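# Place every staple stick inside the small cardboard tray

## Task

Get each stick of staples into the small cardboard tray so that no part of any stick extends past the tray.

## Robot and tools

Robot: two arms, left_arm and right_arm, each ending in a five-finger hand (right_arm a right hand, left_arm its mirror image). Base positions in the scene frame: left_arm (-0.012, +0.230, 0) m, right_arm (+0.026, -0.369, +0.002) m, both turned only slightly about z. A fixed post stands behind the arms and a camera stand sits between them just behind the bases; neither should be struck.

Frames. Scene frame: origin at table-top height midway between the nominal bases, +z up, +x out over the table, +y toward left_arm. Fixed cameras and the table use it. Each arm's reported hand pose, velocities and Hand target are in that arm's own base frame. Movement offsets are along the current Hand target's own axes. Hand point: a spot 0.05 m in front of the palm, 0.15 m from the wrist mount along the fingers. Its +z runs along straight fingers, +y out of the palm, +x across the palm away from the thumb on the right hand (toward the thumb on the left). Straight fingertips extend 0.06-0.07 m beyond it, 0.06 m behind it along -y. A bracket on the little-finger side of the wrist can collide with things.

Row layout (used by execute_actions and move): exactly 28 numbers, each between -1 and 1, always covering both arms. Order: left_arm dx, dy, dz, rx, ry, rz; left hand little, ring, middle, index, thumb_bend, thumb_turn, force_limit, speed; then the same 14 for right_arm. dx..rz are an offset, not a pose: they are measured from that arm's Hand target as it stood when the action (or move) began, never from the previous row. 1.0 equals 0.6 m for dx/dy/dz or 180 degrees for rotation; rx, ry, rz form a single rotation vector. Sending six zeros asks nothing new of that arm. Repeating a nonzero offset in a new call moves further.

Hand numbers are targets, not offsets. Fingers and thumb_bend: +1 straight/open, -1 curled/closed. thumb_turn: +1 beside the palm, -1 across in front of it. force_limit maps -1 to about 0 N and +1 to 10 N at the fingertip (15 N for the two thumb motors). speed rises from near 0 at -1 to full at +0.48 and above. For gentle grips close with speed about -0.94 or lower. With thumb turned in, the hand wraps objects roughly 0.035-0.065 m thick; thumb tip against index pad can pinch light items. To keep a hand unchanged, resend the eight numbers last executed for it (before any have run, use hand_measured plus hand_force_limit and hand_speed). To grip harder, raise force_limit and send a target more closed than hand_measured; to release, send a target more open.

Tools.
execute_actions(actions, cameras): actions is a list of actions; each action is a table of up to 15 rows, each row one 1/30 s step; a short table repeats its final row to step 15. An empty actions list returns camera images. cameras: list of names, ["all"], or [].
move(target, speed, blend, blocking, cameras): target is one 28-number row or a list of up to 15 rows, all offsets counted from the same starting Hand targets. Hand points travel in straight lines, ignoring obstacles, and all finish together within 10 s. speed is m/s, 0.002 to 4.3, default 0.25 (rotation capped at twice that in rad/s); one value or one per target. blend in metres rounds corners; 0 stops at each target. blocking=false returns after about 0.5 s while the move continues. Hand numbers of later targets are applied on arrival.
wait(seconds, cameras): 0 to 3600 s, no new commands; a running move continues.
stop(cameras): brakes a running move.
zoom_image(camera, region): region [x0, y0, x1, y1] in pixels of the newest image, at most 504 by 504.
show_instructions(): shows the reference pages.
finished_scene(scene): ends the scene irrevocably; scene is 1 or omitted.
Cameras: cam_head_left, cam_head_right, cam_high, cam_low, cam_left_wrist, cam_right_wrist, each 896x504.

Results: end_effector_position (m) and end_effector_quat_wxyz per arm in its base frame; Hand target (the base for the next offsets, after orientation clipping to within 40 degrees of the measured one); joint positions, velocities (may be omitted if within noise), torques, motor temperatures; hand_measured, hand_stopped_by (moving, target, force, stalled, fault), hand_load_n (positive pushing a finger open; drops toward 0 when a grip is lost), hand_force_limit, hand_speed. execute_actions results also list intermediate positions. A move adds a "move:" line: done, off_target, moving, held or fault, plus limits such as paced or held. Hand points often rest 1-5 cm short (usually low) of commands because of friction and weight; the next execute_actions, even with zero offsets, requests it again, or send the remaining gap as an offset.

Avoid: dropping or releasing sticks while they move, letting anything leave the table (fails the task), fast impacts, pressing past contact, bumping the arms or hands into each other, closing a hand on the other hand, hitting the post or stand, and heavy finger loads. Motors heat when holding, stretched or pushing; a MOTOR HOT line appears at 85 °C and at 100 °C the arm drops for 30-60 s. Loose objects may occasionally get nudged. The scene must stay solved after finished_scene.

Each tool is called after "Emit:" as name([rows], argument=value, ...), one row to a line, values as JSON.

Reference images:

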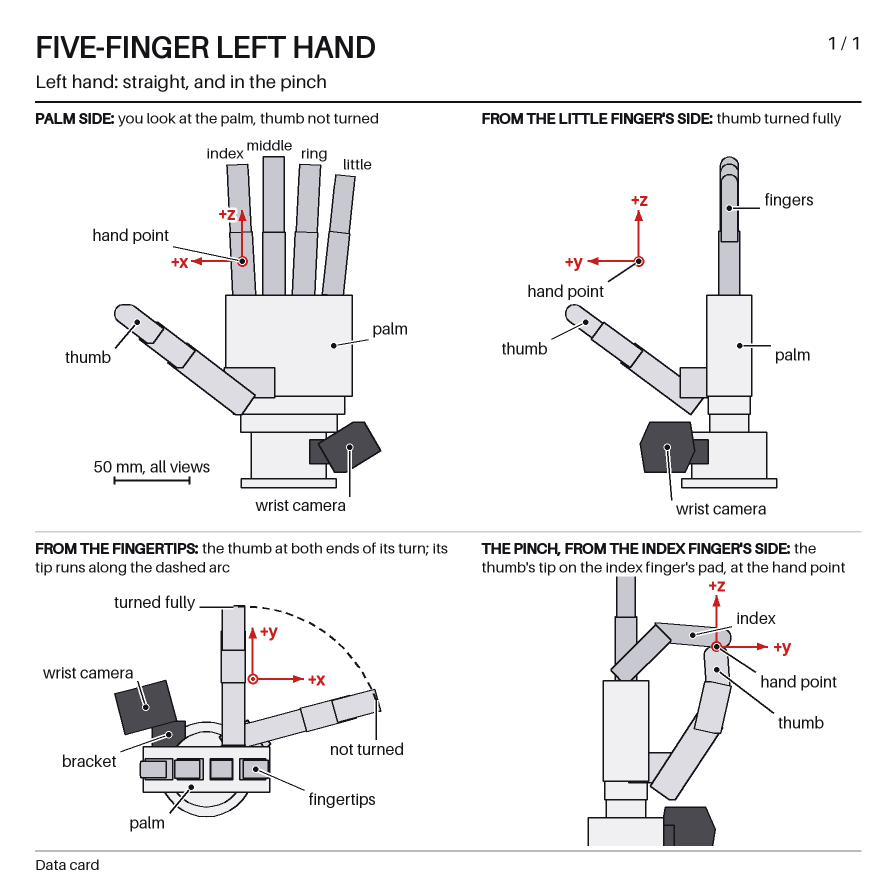

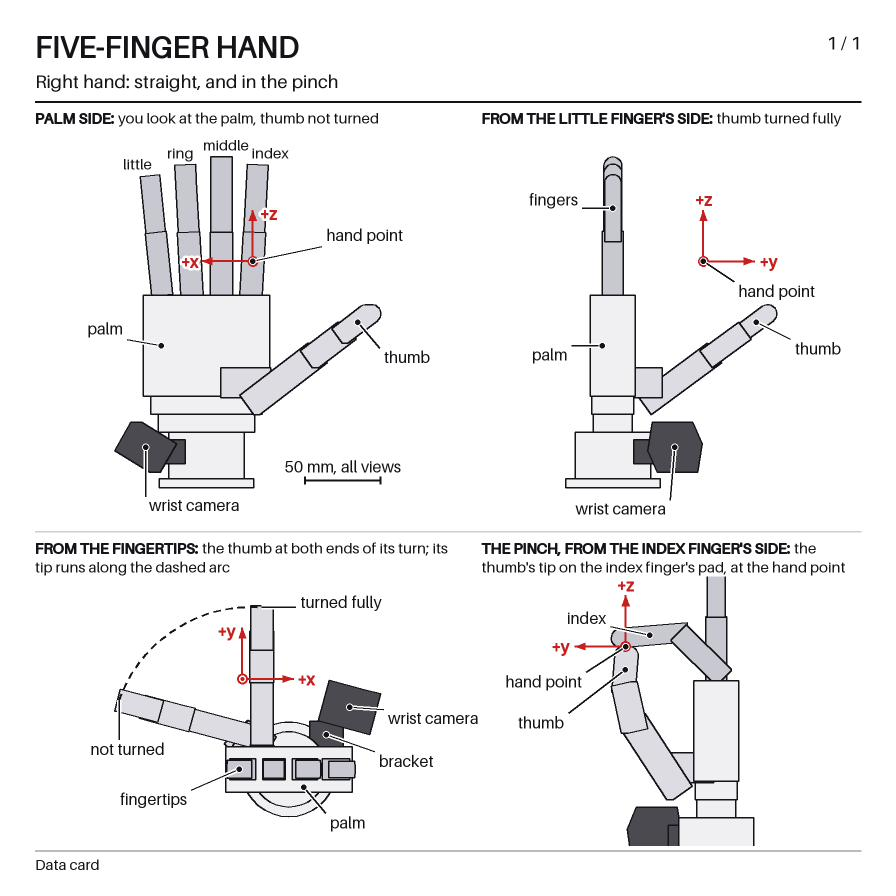

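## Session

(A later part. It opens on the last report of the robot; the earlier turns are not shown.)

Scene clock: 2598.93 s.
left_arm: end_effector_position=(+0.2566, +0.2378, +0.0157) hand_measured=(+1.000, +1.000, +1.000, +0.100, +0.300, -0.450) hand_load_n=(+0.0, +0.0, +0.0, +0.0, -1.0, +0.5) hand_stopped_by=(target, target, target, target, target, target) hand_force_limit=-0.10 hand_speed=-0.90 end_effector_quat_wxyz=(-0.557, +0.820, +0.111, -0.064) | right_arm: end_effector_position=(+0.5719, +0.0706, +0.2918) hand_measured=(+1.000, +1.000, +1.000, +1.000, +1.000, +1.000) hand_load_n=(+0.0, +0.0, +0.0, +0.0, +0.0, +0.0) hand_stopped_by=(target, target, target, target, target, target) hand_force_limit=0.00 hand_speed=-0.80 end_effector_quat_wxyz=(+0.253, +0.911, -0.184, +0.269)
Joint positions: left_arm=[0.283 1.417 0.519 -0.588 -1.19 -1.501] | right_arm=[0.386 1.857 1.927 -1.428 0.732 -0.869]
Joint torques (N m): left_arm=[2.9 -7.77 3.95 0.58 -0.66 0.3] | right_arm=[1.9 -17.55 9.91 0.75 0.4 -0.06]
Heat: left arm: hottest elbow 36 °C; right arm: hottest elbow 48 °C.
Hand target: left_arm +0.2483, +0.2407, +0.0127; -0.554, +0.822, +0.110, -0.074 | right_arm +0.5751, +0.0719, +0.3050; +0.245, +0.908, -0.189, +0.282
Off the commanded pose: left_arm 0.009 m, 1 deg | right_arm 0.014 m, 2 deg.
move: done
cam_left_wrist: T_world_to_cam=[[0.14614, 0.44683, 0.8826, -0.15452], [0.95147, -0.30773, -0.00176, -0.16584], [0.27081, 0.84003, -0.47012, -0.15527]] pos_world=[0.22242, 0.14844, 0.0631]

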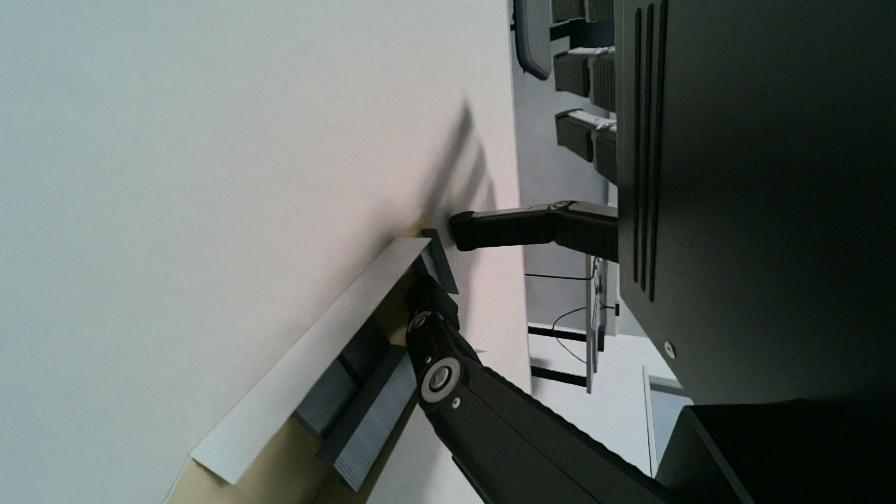

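Emit:
move([
  [0.0105,-0.0187,-0.007,0,0,0,1,1,1,0.1,0.3,-0.45,-0.1,-0.9,0,0,0,0,0,0,1,1,1,1,1,1,0,-0.8],
  [0.02427,-0.0542,-0.0215,0,0,0,1,1,1,0.1,0.3,-0.45,-0.1,-0.9,0,0,0,0,0,0,1,1,1,1,1,1,0,-0.8],
], speed=0.04, cameras=["cam_left_wrist"])

Emit:
zoom_image(camera="cam_left_wrist", region=[300, 180, 480, 360])

Scene clock: 2606.90 s.
left_arm: end_effector_position=(+0.2512, +0.2370, +0.0355) hand_measured=(+1.000, +1.000, +1.000, +0.100, +0.300, -0.450) hand_load_n=(+0.0, +0.0, +0.0, +0.0, +0.0, +0.0) hand_stopped_by=(target, target, target, target, target, target) hand_force_limit=-0.10 hand_speed=-0.90 end_effector_quat_wxyz=(-0.554, +0.823, +0.097, -0.083) | right_arm: end_effector_position=(+0.5719, +0.0706, +0.2918) hand_measured=(+1.000, +1.000, +1.000, +1.000, +1.000, +1.000) hand_load_n=(+0.0, +0.0, +0.0, +0.5, +0.0, +0.0) hand_stopped_by=(target, target, target, target, target, target) hand_force_limit=0.00 hand_speed=-0.80 end_effector_quat_wxyz=(+0.253, +0.911, -0.184, +0.269)
Joint positions: left_arm=[0.286 1.36 0.55 -0.712 -1.189 -1.487] | right_arm=[0.386 1.857 1.927 -1.428 0.732 -0.869]
Joint torques (N m): left_arm=[2.08 -8.23 7.5 0.1 -0.71 0.22] | right_arm=[2.26 -17.85 9.91 0.81 0.48 -0.04]
Heat: left arm: hottest elbow 36 °C; right arm: hottest elbow 48 °C.
Hand target: left_arm +0.2624, +0.2447, +0.0477; -0.554, +0.822, +0.110, -0.074 | right_arm +0.5751, +0.0719, +0.3050; +0.245, +0.908, -0.189, +0.282
Off the commanded pose: left_arm 0.018 m, 2 deg | right_arm 0.014 m, 2 deg.
move: off_target (left_arm)
cam_left_wrist: T_world_to_cam=[[0.18791, 0.45923, 0.86822, -0.18381], [0.94992, -0.30968, -0.04179, -0.15864], [0.24968, 0.83259, -0.49442, -0.13598]] pos_world=[0.21918, 0.1485, 0.08572]

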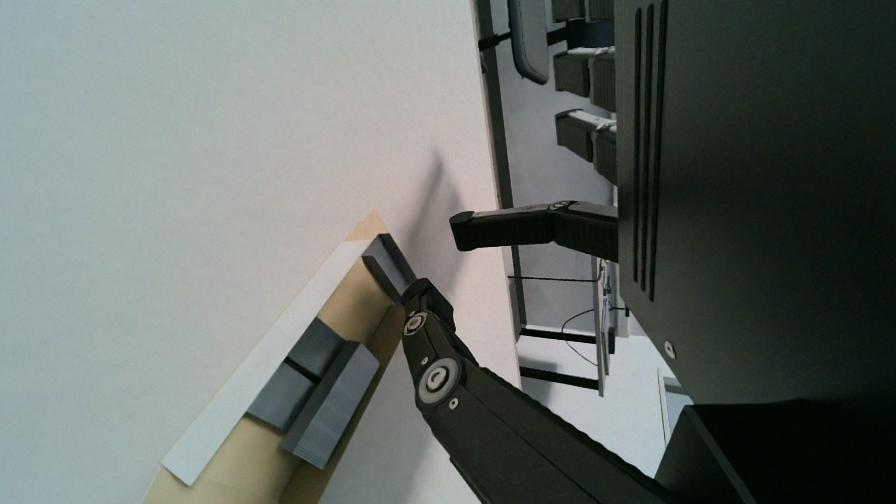

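Scaled by 2.800 from the camera's image (finer frame: 1280x720).

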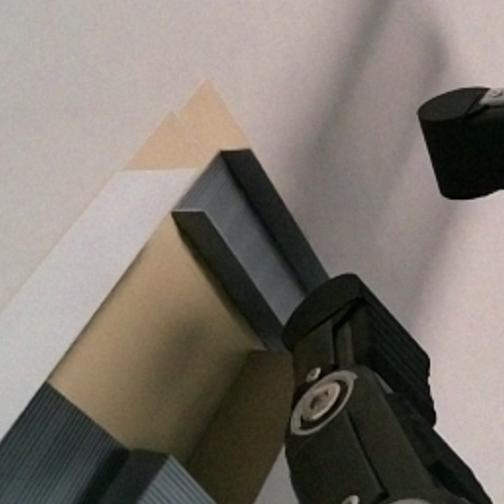

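Emit:
move(target=[0.0411,-0.0067,-0.0292,0,-0.0103,-0.0042,1,1,1,0.0,0.3,1,0.0,-0.5,0,0,0,0,0,0,1,1,1,1,1,1,0,-0.8], speed=0.06, cameras=["cam_left_wrist"])

Emit:
zoom_image(camera="cam_left_wrist", region=[300, 160, 480, 340])

Scene clock: 2632.40 s.
left_arm: end_effector_position=(+0.2723, +0.2372, +0.0513) hand_measured=(+1.000, +1.000, +1.000, +0.000, +0.300, +1.000) hand_load_n=(+0.0, +0.0, +0.0, +0.0, +0.0, +0.0) hand_stopped_by=(target, target, target, target, target, target) hand_force_limit=0.00 hand_speed=-0.50 end_effector_quat_wxyz=(-0.552, +0.820, +0.120, -0.098) | right_arm: end_effector_position=(+0.5719, +0.0706, +0.2918) hand_measured=(+1.000, +1.000, +1.000, +1.000, +1.000, +1.000) hand_load_n=(+0.0, +0.0, +0.0, +0.0, +0.0, +0.0) hand_stopped_by=(target, target, target, target, target, target) hand_force_limit=0.00 hand_speed=-0.80 end_effector_quat_wxyz=(+0.253, +0.911, -0.184, +0.269)
Joint positions: left_arm=[0.262 1.433 0.679 -0.963 -1.185 -1.699] | right_arm=[0.386 1.857 1.927 -1.428 0.732 -0.869]
Joint torques (N m): left_arm=[1.32 -6.71 7.76 -0.27 -0.73 0.05] | right_arm=[2.67 -17.49 10.03 0.76 0.45 -0.03]
Heat: left arm: hottest elbow 38 °C; right arm: hottest elbow 48 °C.
Hand target: left_arm +0.2901, +0.2370, +0.0580; -0.553, +0.820, +0.125, -0.084 | right_arm +0.5751, +0.0719, +0.3050; +0.245, +0.908, -0.189, +0.282
Off the commanded pose: left_arm 0.019 m, 2 deg | right_arm 0.014 m, 2 deg.
move: off_target (left_arm)
cam_left_wrist: T_world_to_cam=[[0.16071, 0.46846, 0.86874, -0.19639], [0.96569, -0.25656, -0.0403, -0.19502], [0.20401, 0.84541, -0.49362, -0.12424]] pos_world=[0.24523, 0.147, 0.10143]

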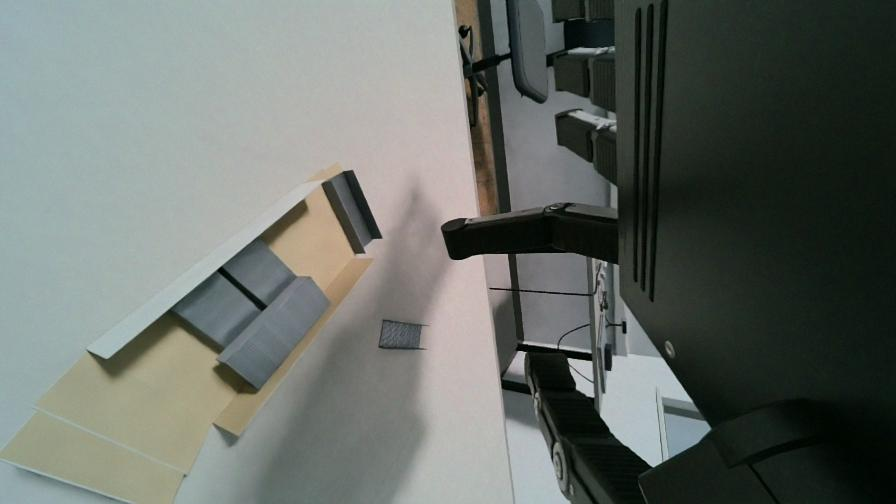

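Scaled by 2.800 from the camera's image (finer frame: 1280x720).

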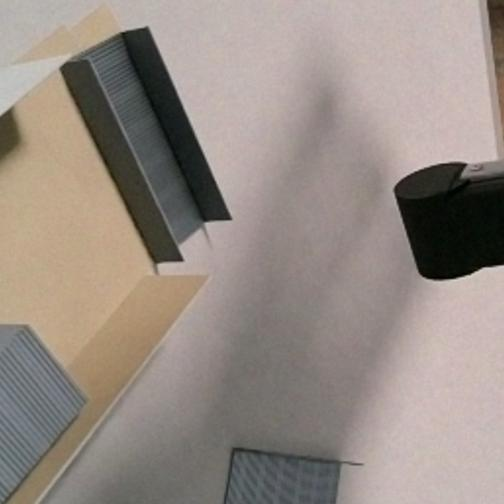

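Emit:
move(target=[-0.0745,0.0065,0.04175,0,0,0,1,1,1,0.0,0.3,1,0.0,-0.5,0,0,0,0,0,0,1,1,1,1,1,1,0,-0.8], speed=0.08, cameras=["cam_left_wrist"])

Emit:
zoom_image(camera="cam_left_wrist", region=[340, 180, 500, 340])

Scene clock: 2656.30 s.
left_arm: end_effector_position=(+0.2428, +0.2404, +0.0415) hand_measured=(+1.000, +1.000, +1.000, +0.000, +0.300, +1.000) hand_load_n=(+0.0, -0.5, +0.0, +0.0, +0.0, +0.0) hand_stopped_by=(target, target, target, target, target, target) hand_force_limit=0.00 hand_speed=-0.50 end_effector_quat_wxyz=(-0.552, +0.821, +0.118, -0.085) | right_arm: end_effector_position=(+0.5719, +0.0706, +0.2918) hand_measured=(+1.000, +1.000, +1.000, +1.000, +1.000, +1.000) hand_load_n=(+0.0, +0.0, +0.0, +0.0, +0.0, +0.0) hand_stopped_by=(target, target, target, target, target, target) hand_force_limit=0.00 hand_speed=-0.80 end_effector_quat_wxyz=(+0.253, +0.911, -0.184, +0.269)
Joint positions: left_arm=[0.305 1.338 0.553 -0.764 -1.185 -1.538] | right_arm=[0.386 1.857 1.927 -1.428 0.732 -0.869]
Joint torques (N m): left_arm=[1.73 -8.41 4.97 0.51 -0.94 0.23] | right_arm=[2.26 -17.79 9.98 0.9 0.45 -0.08]
Heat: left arm: hottest elbow 39 °C; right arm: hottest elbow 48 °C.
Hand target: left_arm +0.2409, +0.2445, +0.0448; -0.553, +0.820, +0.124, -0.084 | right_arm +0.5751, +0.0719, +0.3050; +0.245, +0.908, -0.189, +0.282
Off the commanded pose: left_arm 0.006 m, 1 deg | right_arm 0.014 m, 2 deg.
move: done
cam_left_wrist: T_world_to_cam=[[0.15313, 0.46442, 0.87228, -0.18202], [0.96152, -0.27376, -0.02304, -0.16152], [0.2281, 0.84224, -0.48847, -0.13106]] pos_world=[0.21307, 0.1507, 0.09103]

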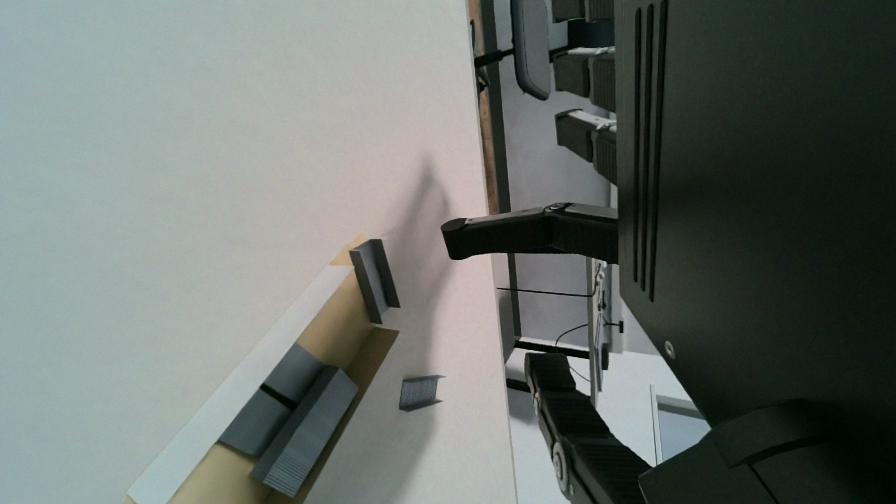

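Scaled by 3.150 from the camera's image (finer frame: 1280x720).

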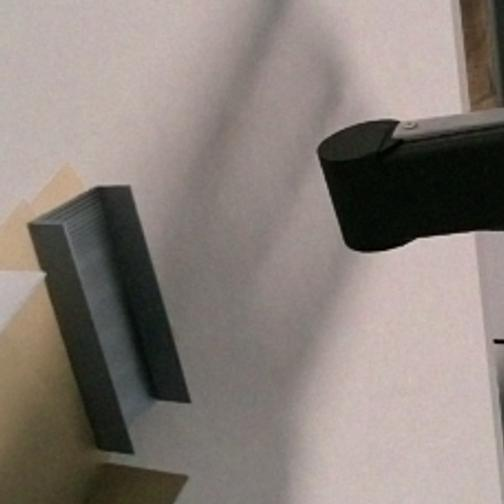

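Emit:
wait(seconds=2, cameras=["cam_left_wrist"])

Emit:
zoom_image(camera="cam_left_wrist", region=[340, 180, 500, 340])

Scene clock: 2667.77 s.
left_arm: end_effector_position=(+0.2427, +0.2404, +0.0414) hand_measured=(+1.000, +1.000, +1.000, +0.000, +0.300, +1.000) hand_load_n=(+0.0, +0.0, +0.0, +0.0, +0.0, -0.5) hand_stopped_by=(target, target, target, target, target, target) hand_force_limit=0.00 hand_speed=-0.50 end_effector_quat_wxyz=(-0.552, +0.821, +0.118, -0.085) | right_arm: end_effector_position=(+0.5719, +0.0706, +0.2918) hand_measured=(+1.000, +1.000, +1.000, +1.000, +1.000, +1.000) hand_load_n=(+0.0, +0.0, +0.0, +0.0, +0.0, +0.0) hand_stopped_by=(target, target, target, target, target, target) hand_force_limit=0.00 hand_speed=-0.80 end_effector_quat_wxyz=(+0.253, +0.911, -0.184, +0.269)
Joint positions: left_arm=[0.305 1.338 0.553 -0.764 -1.185 -1.537] | right_arm=[0.386 1.857 1.927 -1.428 0.732 -0.869]
Joint torques (N m): left_arm=[1.85 -7.41 4.89 0.61 -0.92 0.18] | right_arm=[2.08 -17.26 10.17 0.9 0.46 -0.07]
Heat: left arm: hottest elbow 38 °C; right arm: hottest elbow 48 °C.
Hand target: left_arm +0.2408, +0.2445, +0.0448; -0.553, +0.820, +0.124, -0.084 | right_arm +0.5751, +0.0719, +0.3050; +0.245, +0.908, -0.189, +0.282
Off the commanded pose: left_arm 0.006 m, 1 deg | right_arm 0.014 m, 2 deg.
wait: 2.00 s; at rest from the start
cam_left_wrist: T_world_to_cam=[[0.15378, 0.46456, 0.87208, -0.18216], [0.96144, -0.27401, -0.02357, -0.16142], [0.22801, 0.84208, -0.48879, -0.13099]] pos_world=[0.21307, 0.1507, 0.09103]

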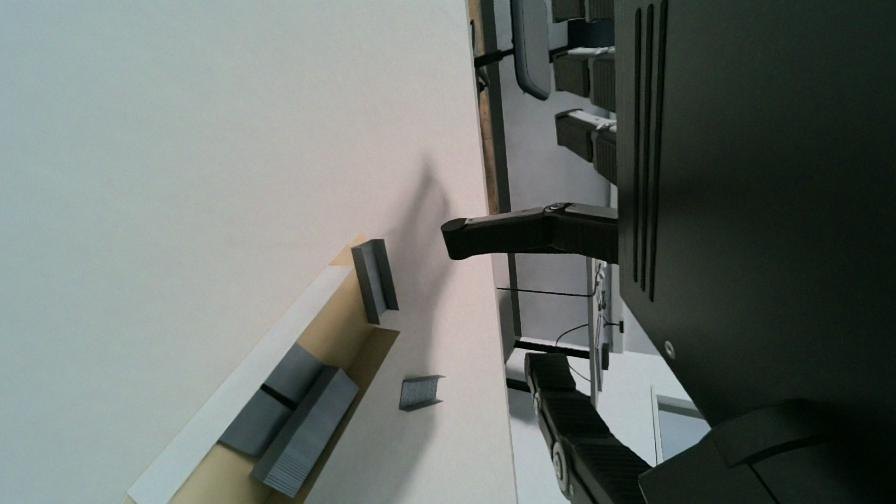

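Scaled by 3.150 from the camera's image (finer frame: 1280x720).

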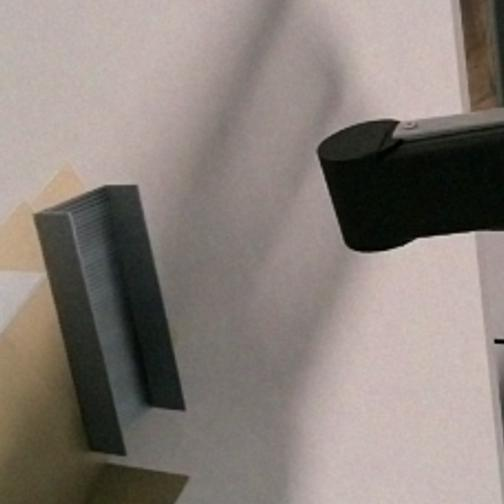

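Emit:
move(target=[-0.0032,0.0375,0.0162,0,0,0,1,1,1,0.0,0.3,1,0.0,-0.5,0,0,0,0,0,0,1,1,1,1,1,1,0,-0.8], speed=0.06, cameras=["cam_left_wrist"])

Emit:
zoom_image(camera="cam_left_wrist", region=[360, 200, 500, 340])

Scene clock: 2675.43 s.
left_arm: end_effector_position=(+0.2425, +0.2405, +0.0220) hand_measured=(+1.000, +1.000, +1.000, +0.000, +0.300, +1.000) hand_load_n=(+0.0, +0.0, +0.0, +0.0, +0.0, +0.0) hand_stopped_by=(target, target, target, target, target, target) hand_force_limit=0.00 hand_speed=-0.50 end_effector_quat_wxyz=(-0.553, +0.820, +0.122, -0.078) | right_arm: end_effector_position=(+0.5719, +0.0706, +0.2918) hand_measured=(+1.000, +1.000, +1.000, +1.000, +1.000, +1.000) hand_load_n=(+0.0, +0.0, +0.0, +0.0, -0.5, +0.0) hand_stopped_by=(target, target, target, target, target, target) hand_force_limit=0.00 hand_speed=-0.80 end_effector_quat_wxyz=(+0.253, +0.911, -0.184, +0.269)
Joint positions: left_arm=[0.306 1.385 0.519 -0.661 -1.185 -1.531] | right_arm=[0.386 1.857 1.927 -1.428 0.732 -0.869]
Joint torques (N m): left_arm=[1.67 -5.6 4.66 0.7 -0.85 0.22] | right_arm=[2.2 -17.73 10.15 0.77 0.4 -0.02]
Heat: left arm: hottest elbow 38 °C; right arm: hottest elbow 48 °C.
Hand target: left_arm +0.2388, +0.2445, +0.0203; -0.553, +0.820, +0.125, -0.084 | right_arm +0.5751, +0.0719, +0.3050; +0.245, +0.908, -0.189, +0.282
Off the commanded pose: left_arm 0.006 m, 1 deg | right_arm 0.014 m, 2 deg.
move: done
cam_left_wrist: T_world_to_cam=[[0.1395, 0.45957, 0.87712, -0.16061], [0.96133, -0.27525, -0.00867, -0.1616], [0.23744, 0.84441, -0.48019, -0.14352]] pos_world=[0.21183, 0.15052, 0.07055]

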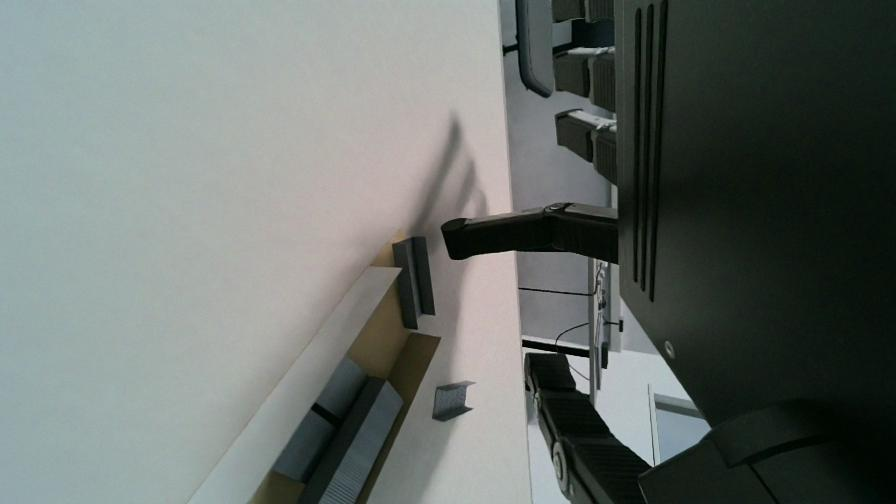

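Scaled by 3.600 from the camera's image (finer frame: 1280x720).

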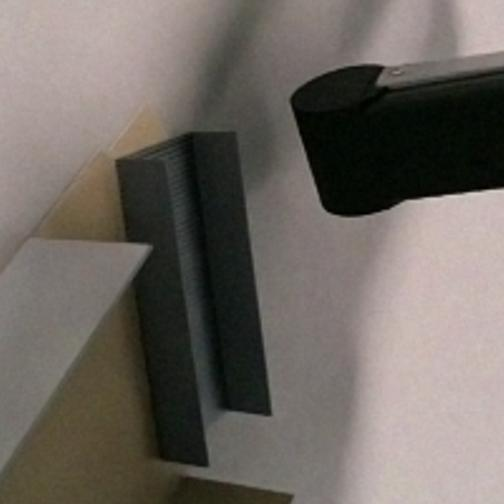

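Emit:
move([
  [-0.0016,0.0083,0.004,0,0,0,1,1,1,0.0,0.3,1,0.0,-0.5,0,0,0,0,0,0,1,1,1,1,1,1,0,-0.8],
  [-0.0079,0.01805,-0.0202,0,0,0,1,1,1,0.0,0.3,1,0.0,-0.5,0,0,0,0,0,0,1,1,1,1,1,1,0,-0.8],
], speed=0.04, cameras=["cam_left_wrist"])

Emit:
zoom_image(camera="cam_left_wrist", region=[360, 200, 500, 340])

Scene clock: 2684.20 s.
left_arm: end_effector_position=(+0.2309, +0.2314, +0.0153) hand_measured=(+1.000, +1.000, +1.000, +0.000, +0.300, +1.000) hand_load_n=(+0.0, -0.5, +0.0, +0.0, +0.0, +0.0) hand_stopped_by=(target, target, target, target, target, target) hand_force_limit=0.00 hand_speed=-0.50 end_effector_quat_wxyz=(-0.554, +0.818, +0.130, -0.087) | right_arm: end_effector_position=(+0.5719, +0.0706, +0.2918) hand_measured=(+1.000, +1.000, +1.000, +1.000, +1.000, +1.000) hand_load_n=(+0.0, +0.0, +0.0, +0.0, +0.0, +0.0) hand_stopped_by=(target, target, target, target, target, target) hand_force_limit=0.00 hand_speed=-0.80 end_effector_quat_wxyz=(+0.253, +0.911, -0.184, +0.269)
Joint positions: left_arm=[0.28 1.408 0.512 -0.756 -1.188 -1.66] | right_arm=[0.386 1.857 1.927 -1.428 0.732 -0.869]
Joint velocities: left_arm=[within noise] | right_arm=[-0.015 0.024 0.022 -0.007 -0.007 -0.154]
Joint torques (N m): left_arm=[0.32 -5.13 5.33 -0.31 -0.7 0.02] | right_arm=[2.67 -17.49 9.95 0.8 0.42 -0.07]
Heat: left arm: hottest elbow 37 °C; right arm: hottest elbow 48 °C.
Hand target: left_arm +0.2390, +0.2285, +0.0150; -0.553, +0.820, +0.124, -0.084 | right_arm +0.5751, +0.0719, +0.3050; +0.245, +0.908, -0.189, +0.282
Off the commanded pose: left_arm 0.008 m, 1 deg | right_arm 0.014 m, 2 deg.
move: done
cam_left_wrist: T_world_to_cam=[[0.13459, 0.46057, 0.87736, -0.14799], [0.96738, -0.25283, -0.01567, -0.15954], [0.21461, 0.85085, -0.47958, -0.13257]] pos_world=[0.2027, 0.14062, 0.06377]

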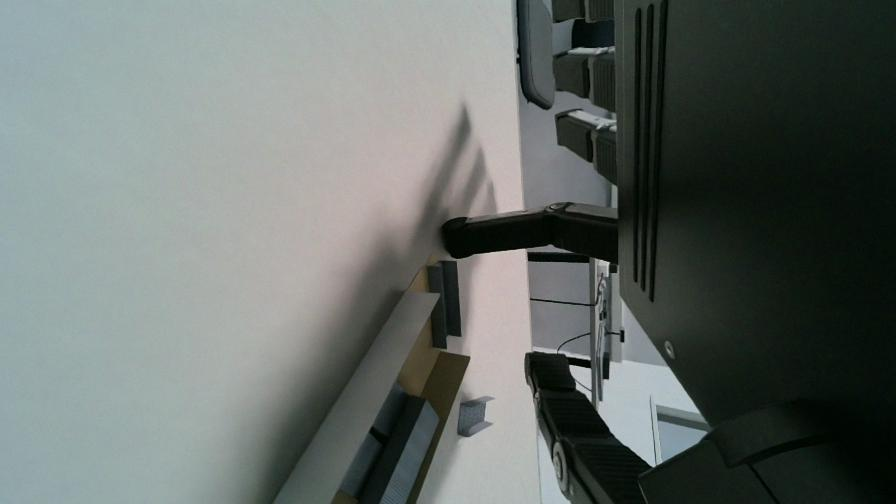

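Scaled by 3.600 from the camera's image (finer frame: 1280x720).

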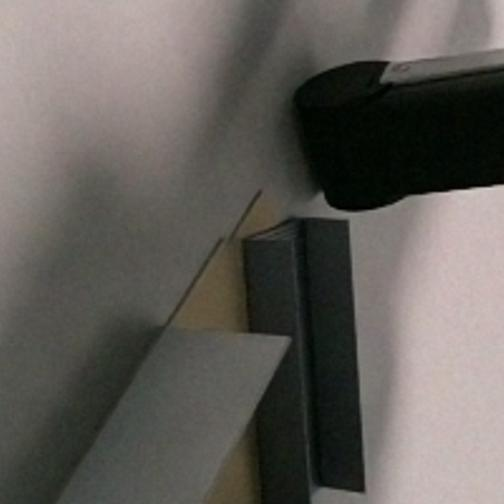

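Emit:
move(target=[0,-0.0541,-0.0219,0,0,0,1,1,1,0.0,0.3,1,0.0,-0.5,0,0,0,0,0,0,1,1,1,1,1,1,0,-0.8], speed=0.06, cameras=["cam_left_wrist"])

Emit:
zoom_image(camera="cam_left_wrist", region=[320, 180, 500, 360])

Scene clock: 2714.37 s.
left_arm: end_effector_position=(+0.2208, +0.2282, +0.0389) hand_measured=(+1.000, +1.000, +1.000, +0.000, +0.300, +1.000) hand_load_n=(+0.0, +0.0, -0.5, +0.0, +0.0, +0.0) hand_stopped_by=(target, target, target, target, target, target) hand_force_limit=0.00 hand_speed=-0.50 end_effector_quat_wxyz=(-0.551, +0.820, +0.119, -0.103) | right_arm: end_effector_position=(+0.5719, +0.0706, +0.2918) hand_measured=(+1.000, +1.000, +1.000, +1.000, +1.000, +1.000) hand_load_n=(+0.0, +0.0, +0.0, +0.0, +0.0, +0.0) hand_stopped_by=(target, target, target, target, target, target) hand_force_limit=0.00 hand_speed=-0.80 end_effector_quat_wxyz=(+0.253, +0.911, -0.184, +0.269)
Joint positions: left_arm=[0.28 1.328 0.532 -0.897 -1.187 -1.662] | right_arm=[0.386 1.857 1.927 -1.428 0.732 -0.869]
Joint torques (N m): left_arm=[0.44 -7.12 7.08 -0.32 -0.71 0.07] | right_arm=[2.2 -17.44 9.99 0.91 0.42 -0.06]
Heat: left arm: hottest elbow 37 °C; right arm: hottest elbow 48 °C.
Hand target: left_arm +0.2389, +0.2285, +0.0499; -0.553, +0.820, +0.125, -0.084 | right_arm +0.5751, +0.0719, +0.3050; +0.245, +0.908, -0.189, +0.282
Off the commanded pose: left_arm 0.021 m, 2 deg | right_arm 0.014 m, 2 deg.
move: off_target (left_arm)
cam_left_wrist: T_world_to_cam=[[0.16787, 0.47118, 0.86591, -0.17531], [0.96618, -0.25305, -0.04961, -0.14852], [0.19575, 0.84496, -0.49773, -0.11014]] pos_world=[0.19449, 0.13809, 0.08962]

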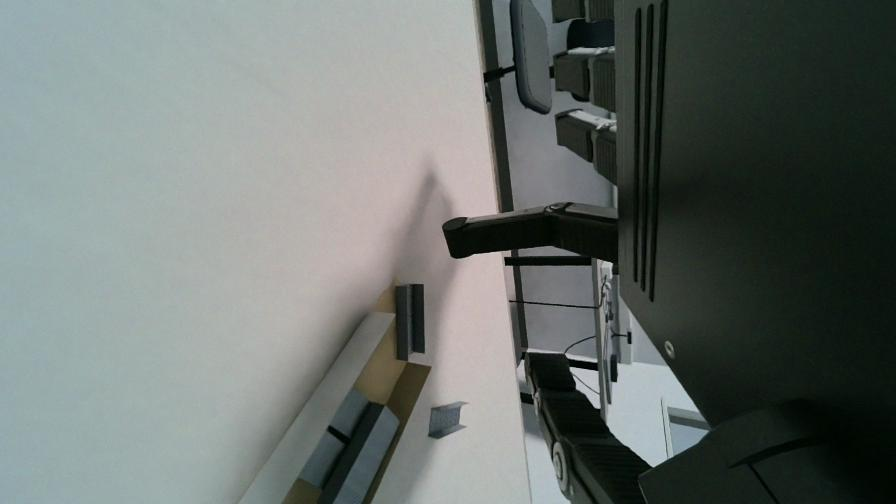

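Scaled by 2.800 from the camera's image (finer frame: 1280x720).

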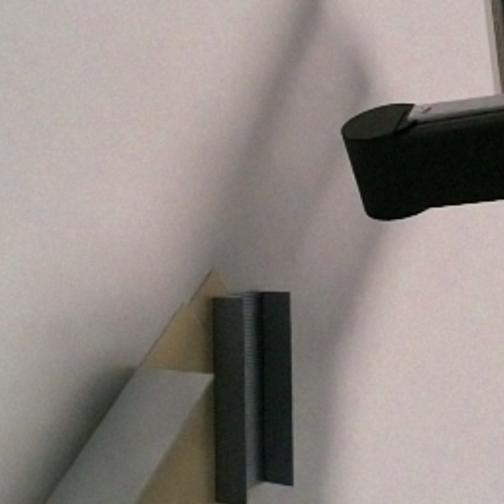

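Emit:
wait(seconds=10, cameras=["cam_left_wrist"])

Emit:
zoom_image(camera="cam_left_wrist", region=[320, 220, 500, 400])

Scene clock: 2734.23 s.
left_arm: end_effector_position=(+0.2208, +0.2282, +0.0389) hand_measured=(+1.000, +1.000, +1.000, +0.000, +0.300, +1.000) hand_load_n=(+0.0, +0.0, +0.0, +0.0, +0.0, +0.0) hand_stopped_by=(target, target, target, target, target, target) hand_force_limit=0.00 hand_speed=-0.50 end_effector_quat_wxyz=(-0.551, +0.820, +0.119, -0.103) | right_arm: end_effector_position=(+0.5719, +0.0706, +0.2918) hand_measured=(+1.000, +1.000, +1.000, +1.000, +1.000, +1.000) hand_load_n=(+0.0, +0.0, +0.0, +0.0, +0.0, -0.5) hand_stopped_by=(target, target, target, target, target, target) hand_force_limit=0.00 hand_speed=-0.80 end_effector_quat_wxyz=(+0.253, +0.911, -0.184, +0.269)
Joint positions: left_arm=[0.28 1.328 0.532 -0.897 -1.187 -1.662] | right_arm=[0.386 1.857 1.927 -1.428 0.732 -0.869]
Joint torques (N m): left_arm=[-0.15 -6.53 7.3 -0.27 -0.73 0.02] | right_arm=[2.2 -18.2 10.14 0.81 0.43 -0.06]
Heat: left arm: hottest elbow 37 °C; right arm: hottest elbow 48 °C.
Hand target: left_arm +0.2389, +0.2284, +0.0499; -0.553, +0.820, +0.125, -0.084 | right_arm +0.5751, +0.0719, +0.3050; +0.245, +0.908, -0.189, +0.282
Off the commanded pose: left_arm 0.021 m, 2 deg | right_arm 0.014 m, 2 deg.
wait: 10.00 s; at rest from the start
cam_left_wrist: T_world_to_cam=[[0.16826, 0.47126, 0.86579, -0.17534], [0.96615, -0.25307, -0.05001, -0.1485], [0.19554, 0.84491, -0.49789, -0.11]] pos_world=[0.19448, 0.13799, 0.08962]

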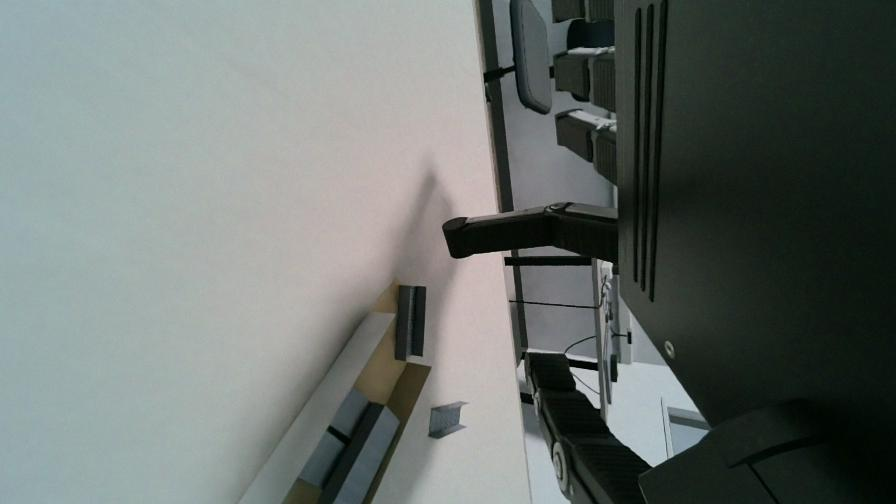

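Scaled by 2.800 from the camera's image (finer frame: 1280x720).

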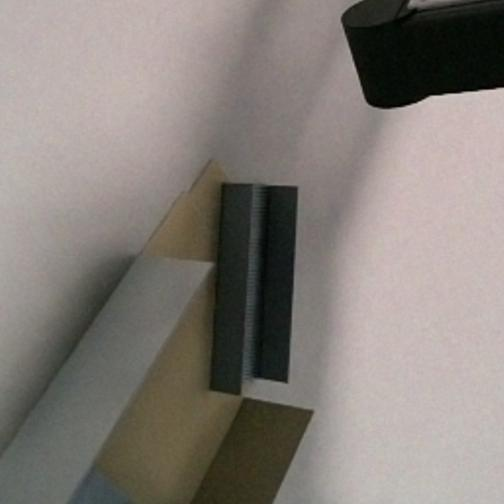

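Emit:
move(target=[0.05127,0.018,-0.0668,0,0,0,1,1,1,0.0,0.3,1,0.0,-0.5,0,0,0,0,0,0,1,1,1,1,1,1,0,-0.8], speed=0.08, cameras=["cam_left_wrist"])

Emit:
zoom_image(camera="cam_left_wrist", region=[280, 100, 520, 340])

Scene clock: 2742.63 s.
left_arm: end_effector_position=(+0.2649, +0.2001, +0.0498) hand_measured=(+1.000, +1.000, +1.000, +0.000, +0.300, +1.000) hand_load_n=(+0.0, +0.0, +0.0, -0.5, +0.0, +0.0) hand_stopped_by=(target, target, target, target, target, target) hand_force_limit=0.00 hand_speed=-0.50 end_effector_quat_wxyz=(-0.553, +0.819, +0.121, -0.096) | right_arm: end_effector_position=(+0.5719, +0.0706, +0.2918) hand_measured=(+1.000, +1.000, +1.000, +1.000, +1.000, +1.000) hand_load_n=(+0.0, +0.0, +0.0, +0.0, +0.0, +0.0) hand_stopped_by=(target, target, target, target, target, target) hand_force_limit=0.00 hand_speed=-0.80 end_effector_quat_wxyz=(+0.253, +0.911, -0.184, +0.269)
Joint positions: left_arm=[0.144 1.458 0.68 -1.201 -1.155 -1.988] | right_arm=[0.386 1.857 1.927 -1.428 0.732 -0.869]
Joint torques (N m): left_arm=[0.03 -6.89 7.06 -0.51 -0.65 -0.04] | right_arm=[2.08 -17.73 9.99 0.84 0.45 -0.04]
Heat: left arm: hottest elbow 37 °C; right arm: hottest elbow 48 °C.
Hand target: left_arm +0.2804, +0.1982, +0.0550; -0.553, +0.820, +0.124, -0.084 | right_arm +0.5751, +0.0719, +0.3050; +0.245, +0.908, -0.189, +0.282
Off the commanded pose: left_arm 0.017 m, 1 deg | right_arm 0.014 m, 2 deg.
move: off_target (left_arm)
cam_left_wrist: T_world_to_cam=[[0.15882, 0.46573, 0.87056, -0.17549], [0.9653, -0.25838, -0.03787, -0.19698], [0.2073, 0.84637, -0.4906, -0.0933]] pos_world=[0.23735, 0.1098, 0.09954]

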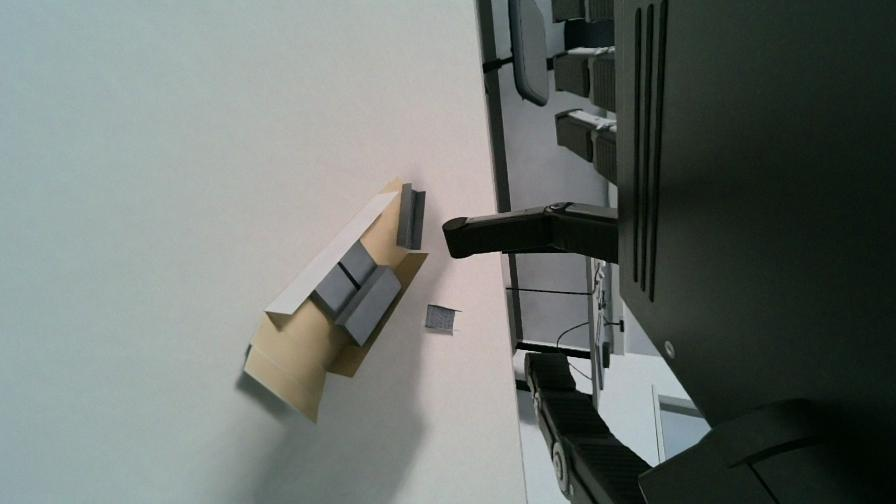

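Scaled by 2.100 from the camera's image (finer frame: 1280x720).

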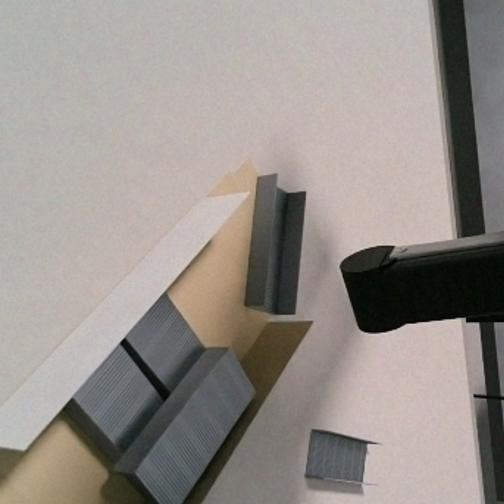

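Emit:
move(target=[0.0059,0.0477,0.01544,0,0,0,1,1,1,0.0,0.3,1,0.0,-0.5,0,0,0,0,0,0,1,1,1,1,1,1,0,-0.8], speed=0.06, cameras=["cam_left_wrist"])

Emit:
zoom_image(camera="cam_left_wrist", region=[320, 140, 520, 340])

Scene clock: 2756.27 s.
left_arm: end_effector_position=(+0.2717, +0.2004, +0.0235) hand_measured=(+1.000, +1.000, +1.000, +0.000, +0.300, +1.000) hand_load_n=(+0.0, +0.0, -0.5, +0.0, +0.0, +0.0) hand_stopped_by=(target, target, target, target, target, target) hand_force_limit=0.00 hand_speed=-0.50 end_effector_quat_wxyz=(-0.552, +0.819, +0.121, -0.099) | right_arm: end_effector_position=(+0.5719, +0.0706, +0.2918) hand_measured=(+1.000, +1.000, +1.000, +1.000, +1.000, +1.000) hand_load_n=(+0.0, +0.0, +0.0, +0.0, -0.5, +0.0) hand_stopped_by=(target, target, target, target, target, target) hand_force_limit=0.00 hand_speed=-0.80 end_effector_quat_wxyz=(+0.253, +0.911, -0.184, +0.269)
Joint positions: left_arm=[0.142 1.547 0.68 -1.129 -1.152 -2.001] | right_arm=[0.386 1.857 1.927 -1.428 0.732 -0.869]
Joint torques (N m): left_arm=[0.32 -7.65 5.26 -0.14 -0.62 -0.01] | right_arm=[2.08 -18.02 10.18 0.91 0.42 -0.02]
Heat: left arm: hottest elbow 38 °C; right arm: hottest elbow 48 °C.
Hand target: left_arm +0.2844, +0.1973, +0.0249; -0.553, +0.820, +0.125, -0.084 | right_arm +0.5751, +0.0719, +0.3050; +0.245, +0.908, -0.189, +0.282
Off the commanded pose: left_arm 0.013 m, 2 deg | right_arm 0.014 m, 2 deg.
move: off_target (left_arm)
cam_left_wrist: T_world_to_cam=[[0.16103, 0.46678, 0.86959, -0.15461], [0.96606, -0.25488, -0.04207, -0.20529], [0.202, 0.84685, -0.49198, -0.10646]] pos_world=[0.24472, 0.11, 0.07344]

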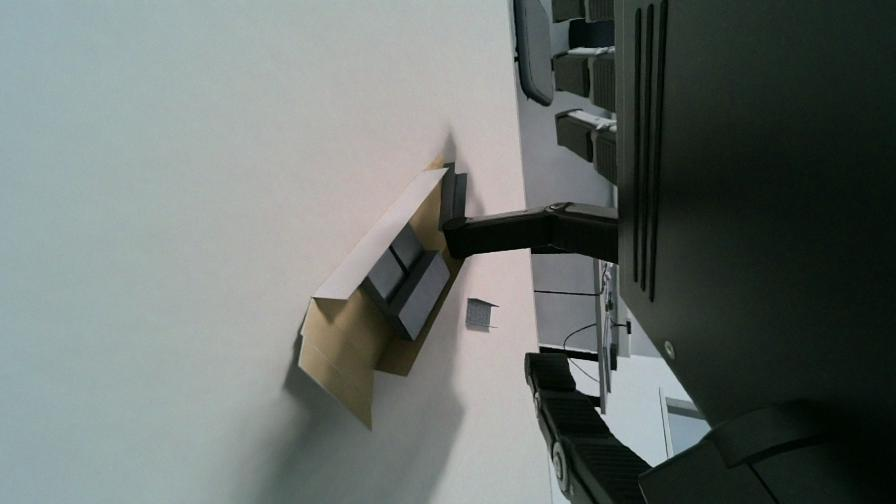

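Scaled by 2.520 from the camera's image (finer frame: 1280x720).

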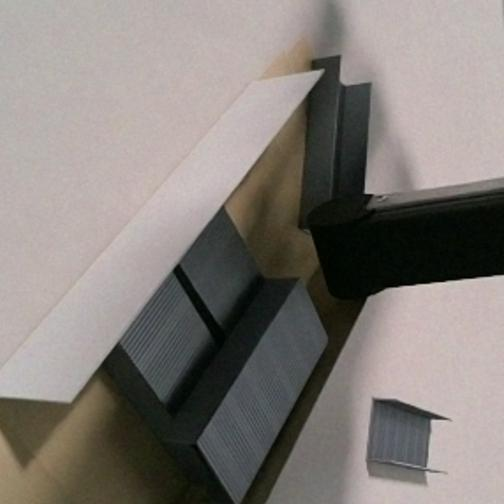

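Emit:
move(target=[-0.0143,0.006,0.0073,0,0,0,1,1,1,0.0,0.3,1,0.0,-0.5,0,0,0,0,0,0,1,1,1,1,1,1,0,-0.8], speed=0.05, cameras=["cam_left_wrist"])

Emit:
zoom_image(camera="cam_left_wrist", region=[320, 140, 520, 340])

Scene clock: 2759.93 s.
left_arm: end_effector_position=(+0.2725, +0.2005, +0.0204) hand_measured=(+1.000, +1.000, +1.000, +0.000, +0.300, +1.000) hand_load_n=(+0.0, +0.0, +0.0, +0.0, +0.0, +0.0) hand_stopped_by=(target, target, target, target, target, target) hand_force_limit=0.00 hand_speed=-0.50 end_effector_quat_wxyz=(-0.552, +0.819, +0.126, -0.090) | right_arm: end_effector_position=(+0.5719, +0.0706, +0.2918) hand_measured=(+1.000, +1.000, +1.000, +1.000, +1.000, +1.000) hand_load_n=(+0.0, +0.0, +0.0, +0.0, +0.0, +0.0) hand_stopped_by=(target, target, target, target, target, target) hand_force_limit=0.00 hand_speed=-0.80 end_effector_quat_wxyz=(+0.253, +0.911, -0.184, +0.269)
Joint positions: left_arm=[0.142 1.547 0.669 -1.099 -1.152 -2.001] | right_arm=[0.386 1.857 1.927 -1.428 0.732 -0.869]
Joint torques (N m): left_arm=[0.26 -8.7 3.77 -0.24 -0.74 0.02] | right_arm=[2.49 -17.03 9.98 0.7 0.47 -0.07]
Heat: left arm: hottest elbow 38 °C; right arm: hottest elbow 48 °C.
Hand target: left_arm +0.2755, +0.1973, +0.0200; -0.553, +0.820, +0.125, -0.084 | right_arm +0.5751, +0.0719, +0.3050; +0.245, +0.908, -0.189, +0.282
Off the commanded pose: left_arm 0.004 m, 1 deg | right_arm 0.014 m, 2 deg.
move: done
cam_left_wrist: T_world_to_cam=[[0.14429, 0.46437, 0.87381, -0.14723], [0.96668, -0.25484, -0.0242, -0.20671], [0.21145, 0.84819, -0.48567, -0.1112]] pos_world=[0.24458, 0.11001, 0.06964]

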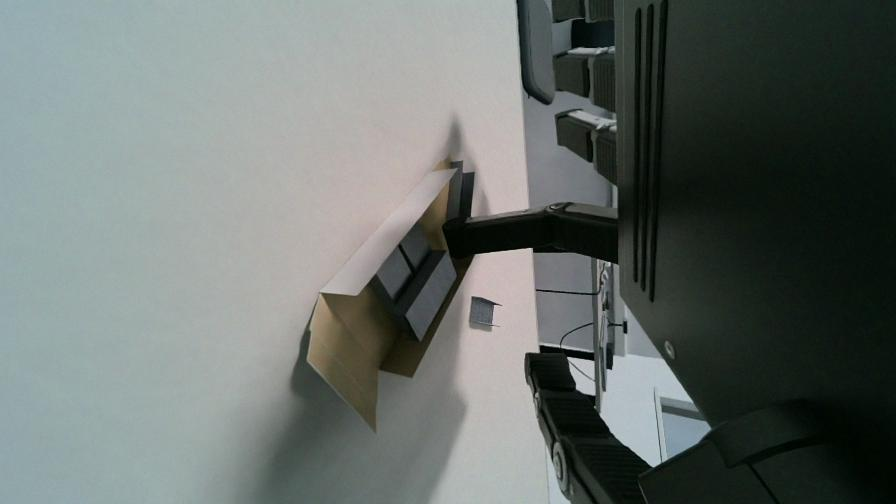

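Scaled by 2.520 from the camera's image (finer frame: 1280x720).

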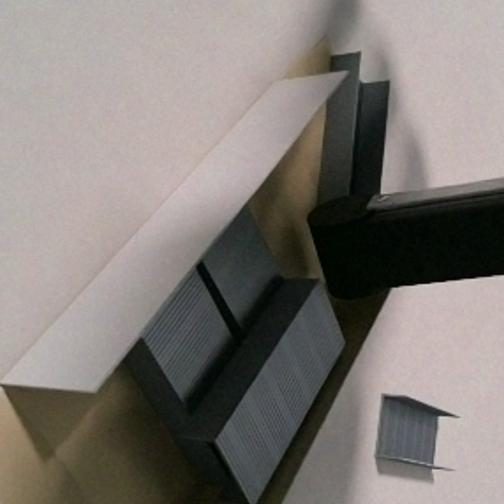

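Emit:
move(target=[-0.0127,0.001,0.0047,0,0,0,1,1,1,0.0,0.3,1,0.0,-0.5,0,0,0,0,0,0,1,1,1,1,1,1,0,-0.8], speed=0.05, cameras=["cam_left_wrist"])

Emit:
zoom_image(camera="cam_left_wrist", region=[320, 140, 520, 340])

Scene clock: 2763.97 s.
left_arm: end_effector_position=(+0.2647, +0.1996, +0.0159) hand_measured=(+1.000, +1.000, +1.000, +0.000, +0.300, +1.000) hand_load_n=(+0.0, +0.0, +0.0, +0.0, +0.0, +0.0) hand_stopped_by=(target, target, target, target, target, target) hand_force_limit=0.00 hand_speed=-0.50 end_effector_quat_wxyz=(-0.553, +0.818, +0.125, -0.092) | right_arm: end_effector_position=(+0.5719, +0.0706, +0.2918) hand_measured=(+1.000, +1.000, +1.000, +1.000, +1.000, +1.000) hand_load_n=(+0.0, +0.0, +0.0, +0.0, +0.0, +0.0) hand_stopped_by=(target, target, target, target, target, target) hand_force_limit=0.00 hand_speed=-0.80 end_effector_quat_wxyz=(+0.253, +0.911, -0.184, +0.269)
Joint positions: left_arm=[0.142 1.545 0.646 -1.082 -1.154 -2.001] | right_arm=[0.386 1.857 1.927 -1.428 0.732 -0.869]
Joint torques (N m): left_arm=[0.5 -9.82 3.82 -0.2 -0.7 0.12] | right_arm=[2.32 -17.44 10.03 0.81 0.41 -0.01]
Heat: left arm: hottest elbow 38 °C; right arm: hottest elbow 48 °C.
Hand target: left_arm +0.2675, +0.1973, +0.0184; -0.553, +0.820, +0.125, -0.084 | right_arm +0.5751, +0.0719, +0.3050; +0.245, +0.908, -0.189, +0.282
Off the commanded pose: left_arm 0.004 m, 1 deg | right_arm 0.014 m, 2 deg.
move: done
cam_left_wrist: T_world_to_cam=[[0.1488, 0.4633, 0.87362, -0.14273], [0.96636, -0.25553, -0.02909, -0.19922], [0.20976, 0.84856, -0.48573, -0.11065]] pos_world=[0.23697, 0.10912, 0.06515]

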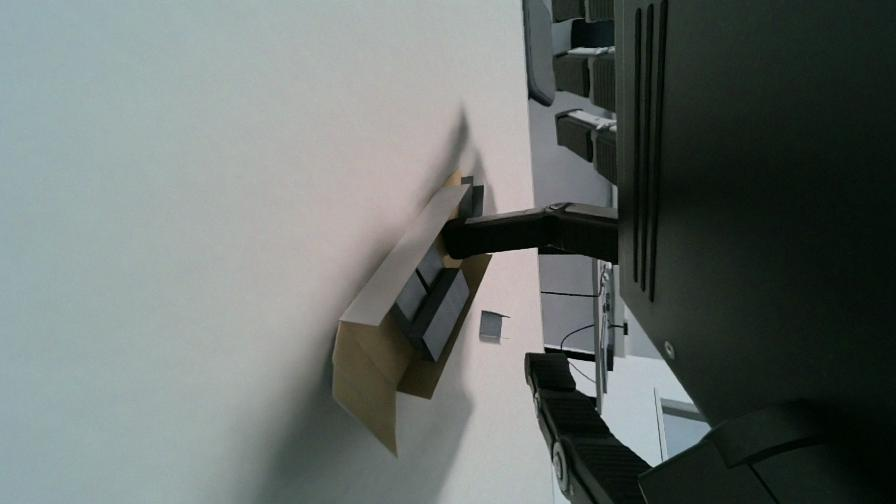

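Scaled by 2.520 from the camera's image (finer frame: 1280x720).

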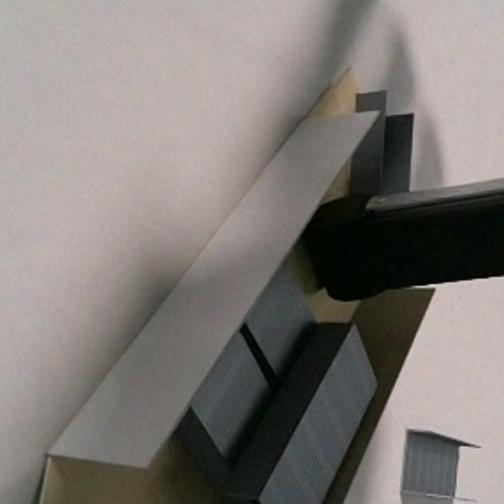

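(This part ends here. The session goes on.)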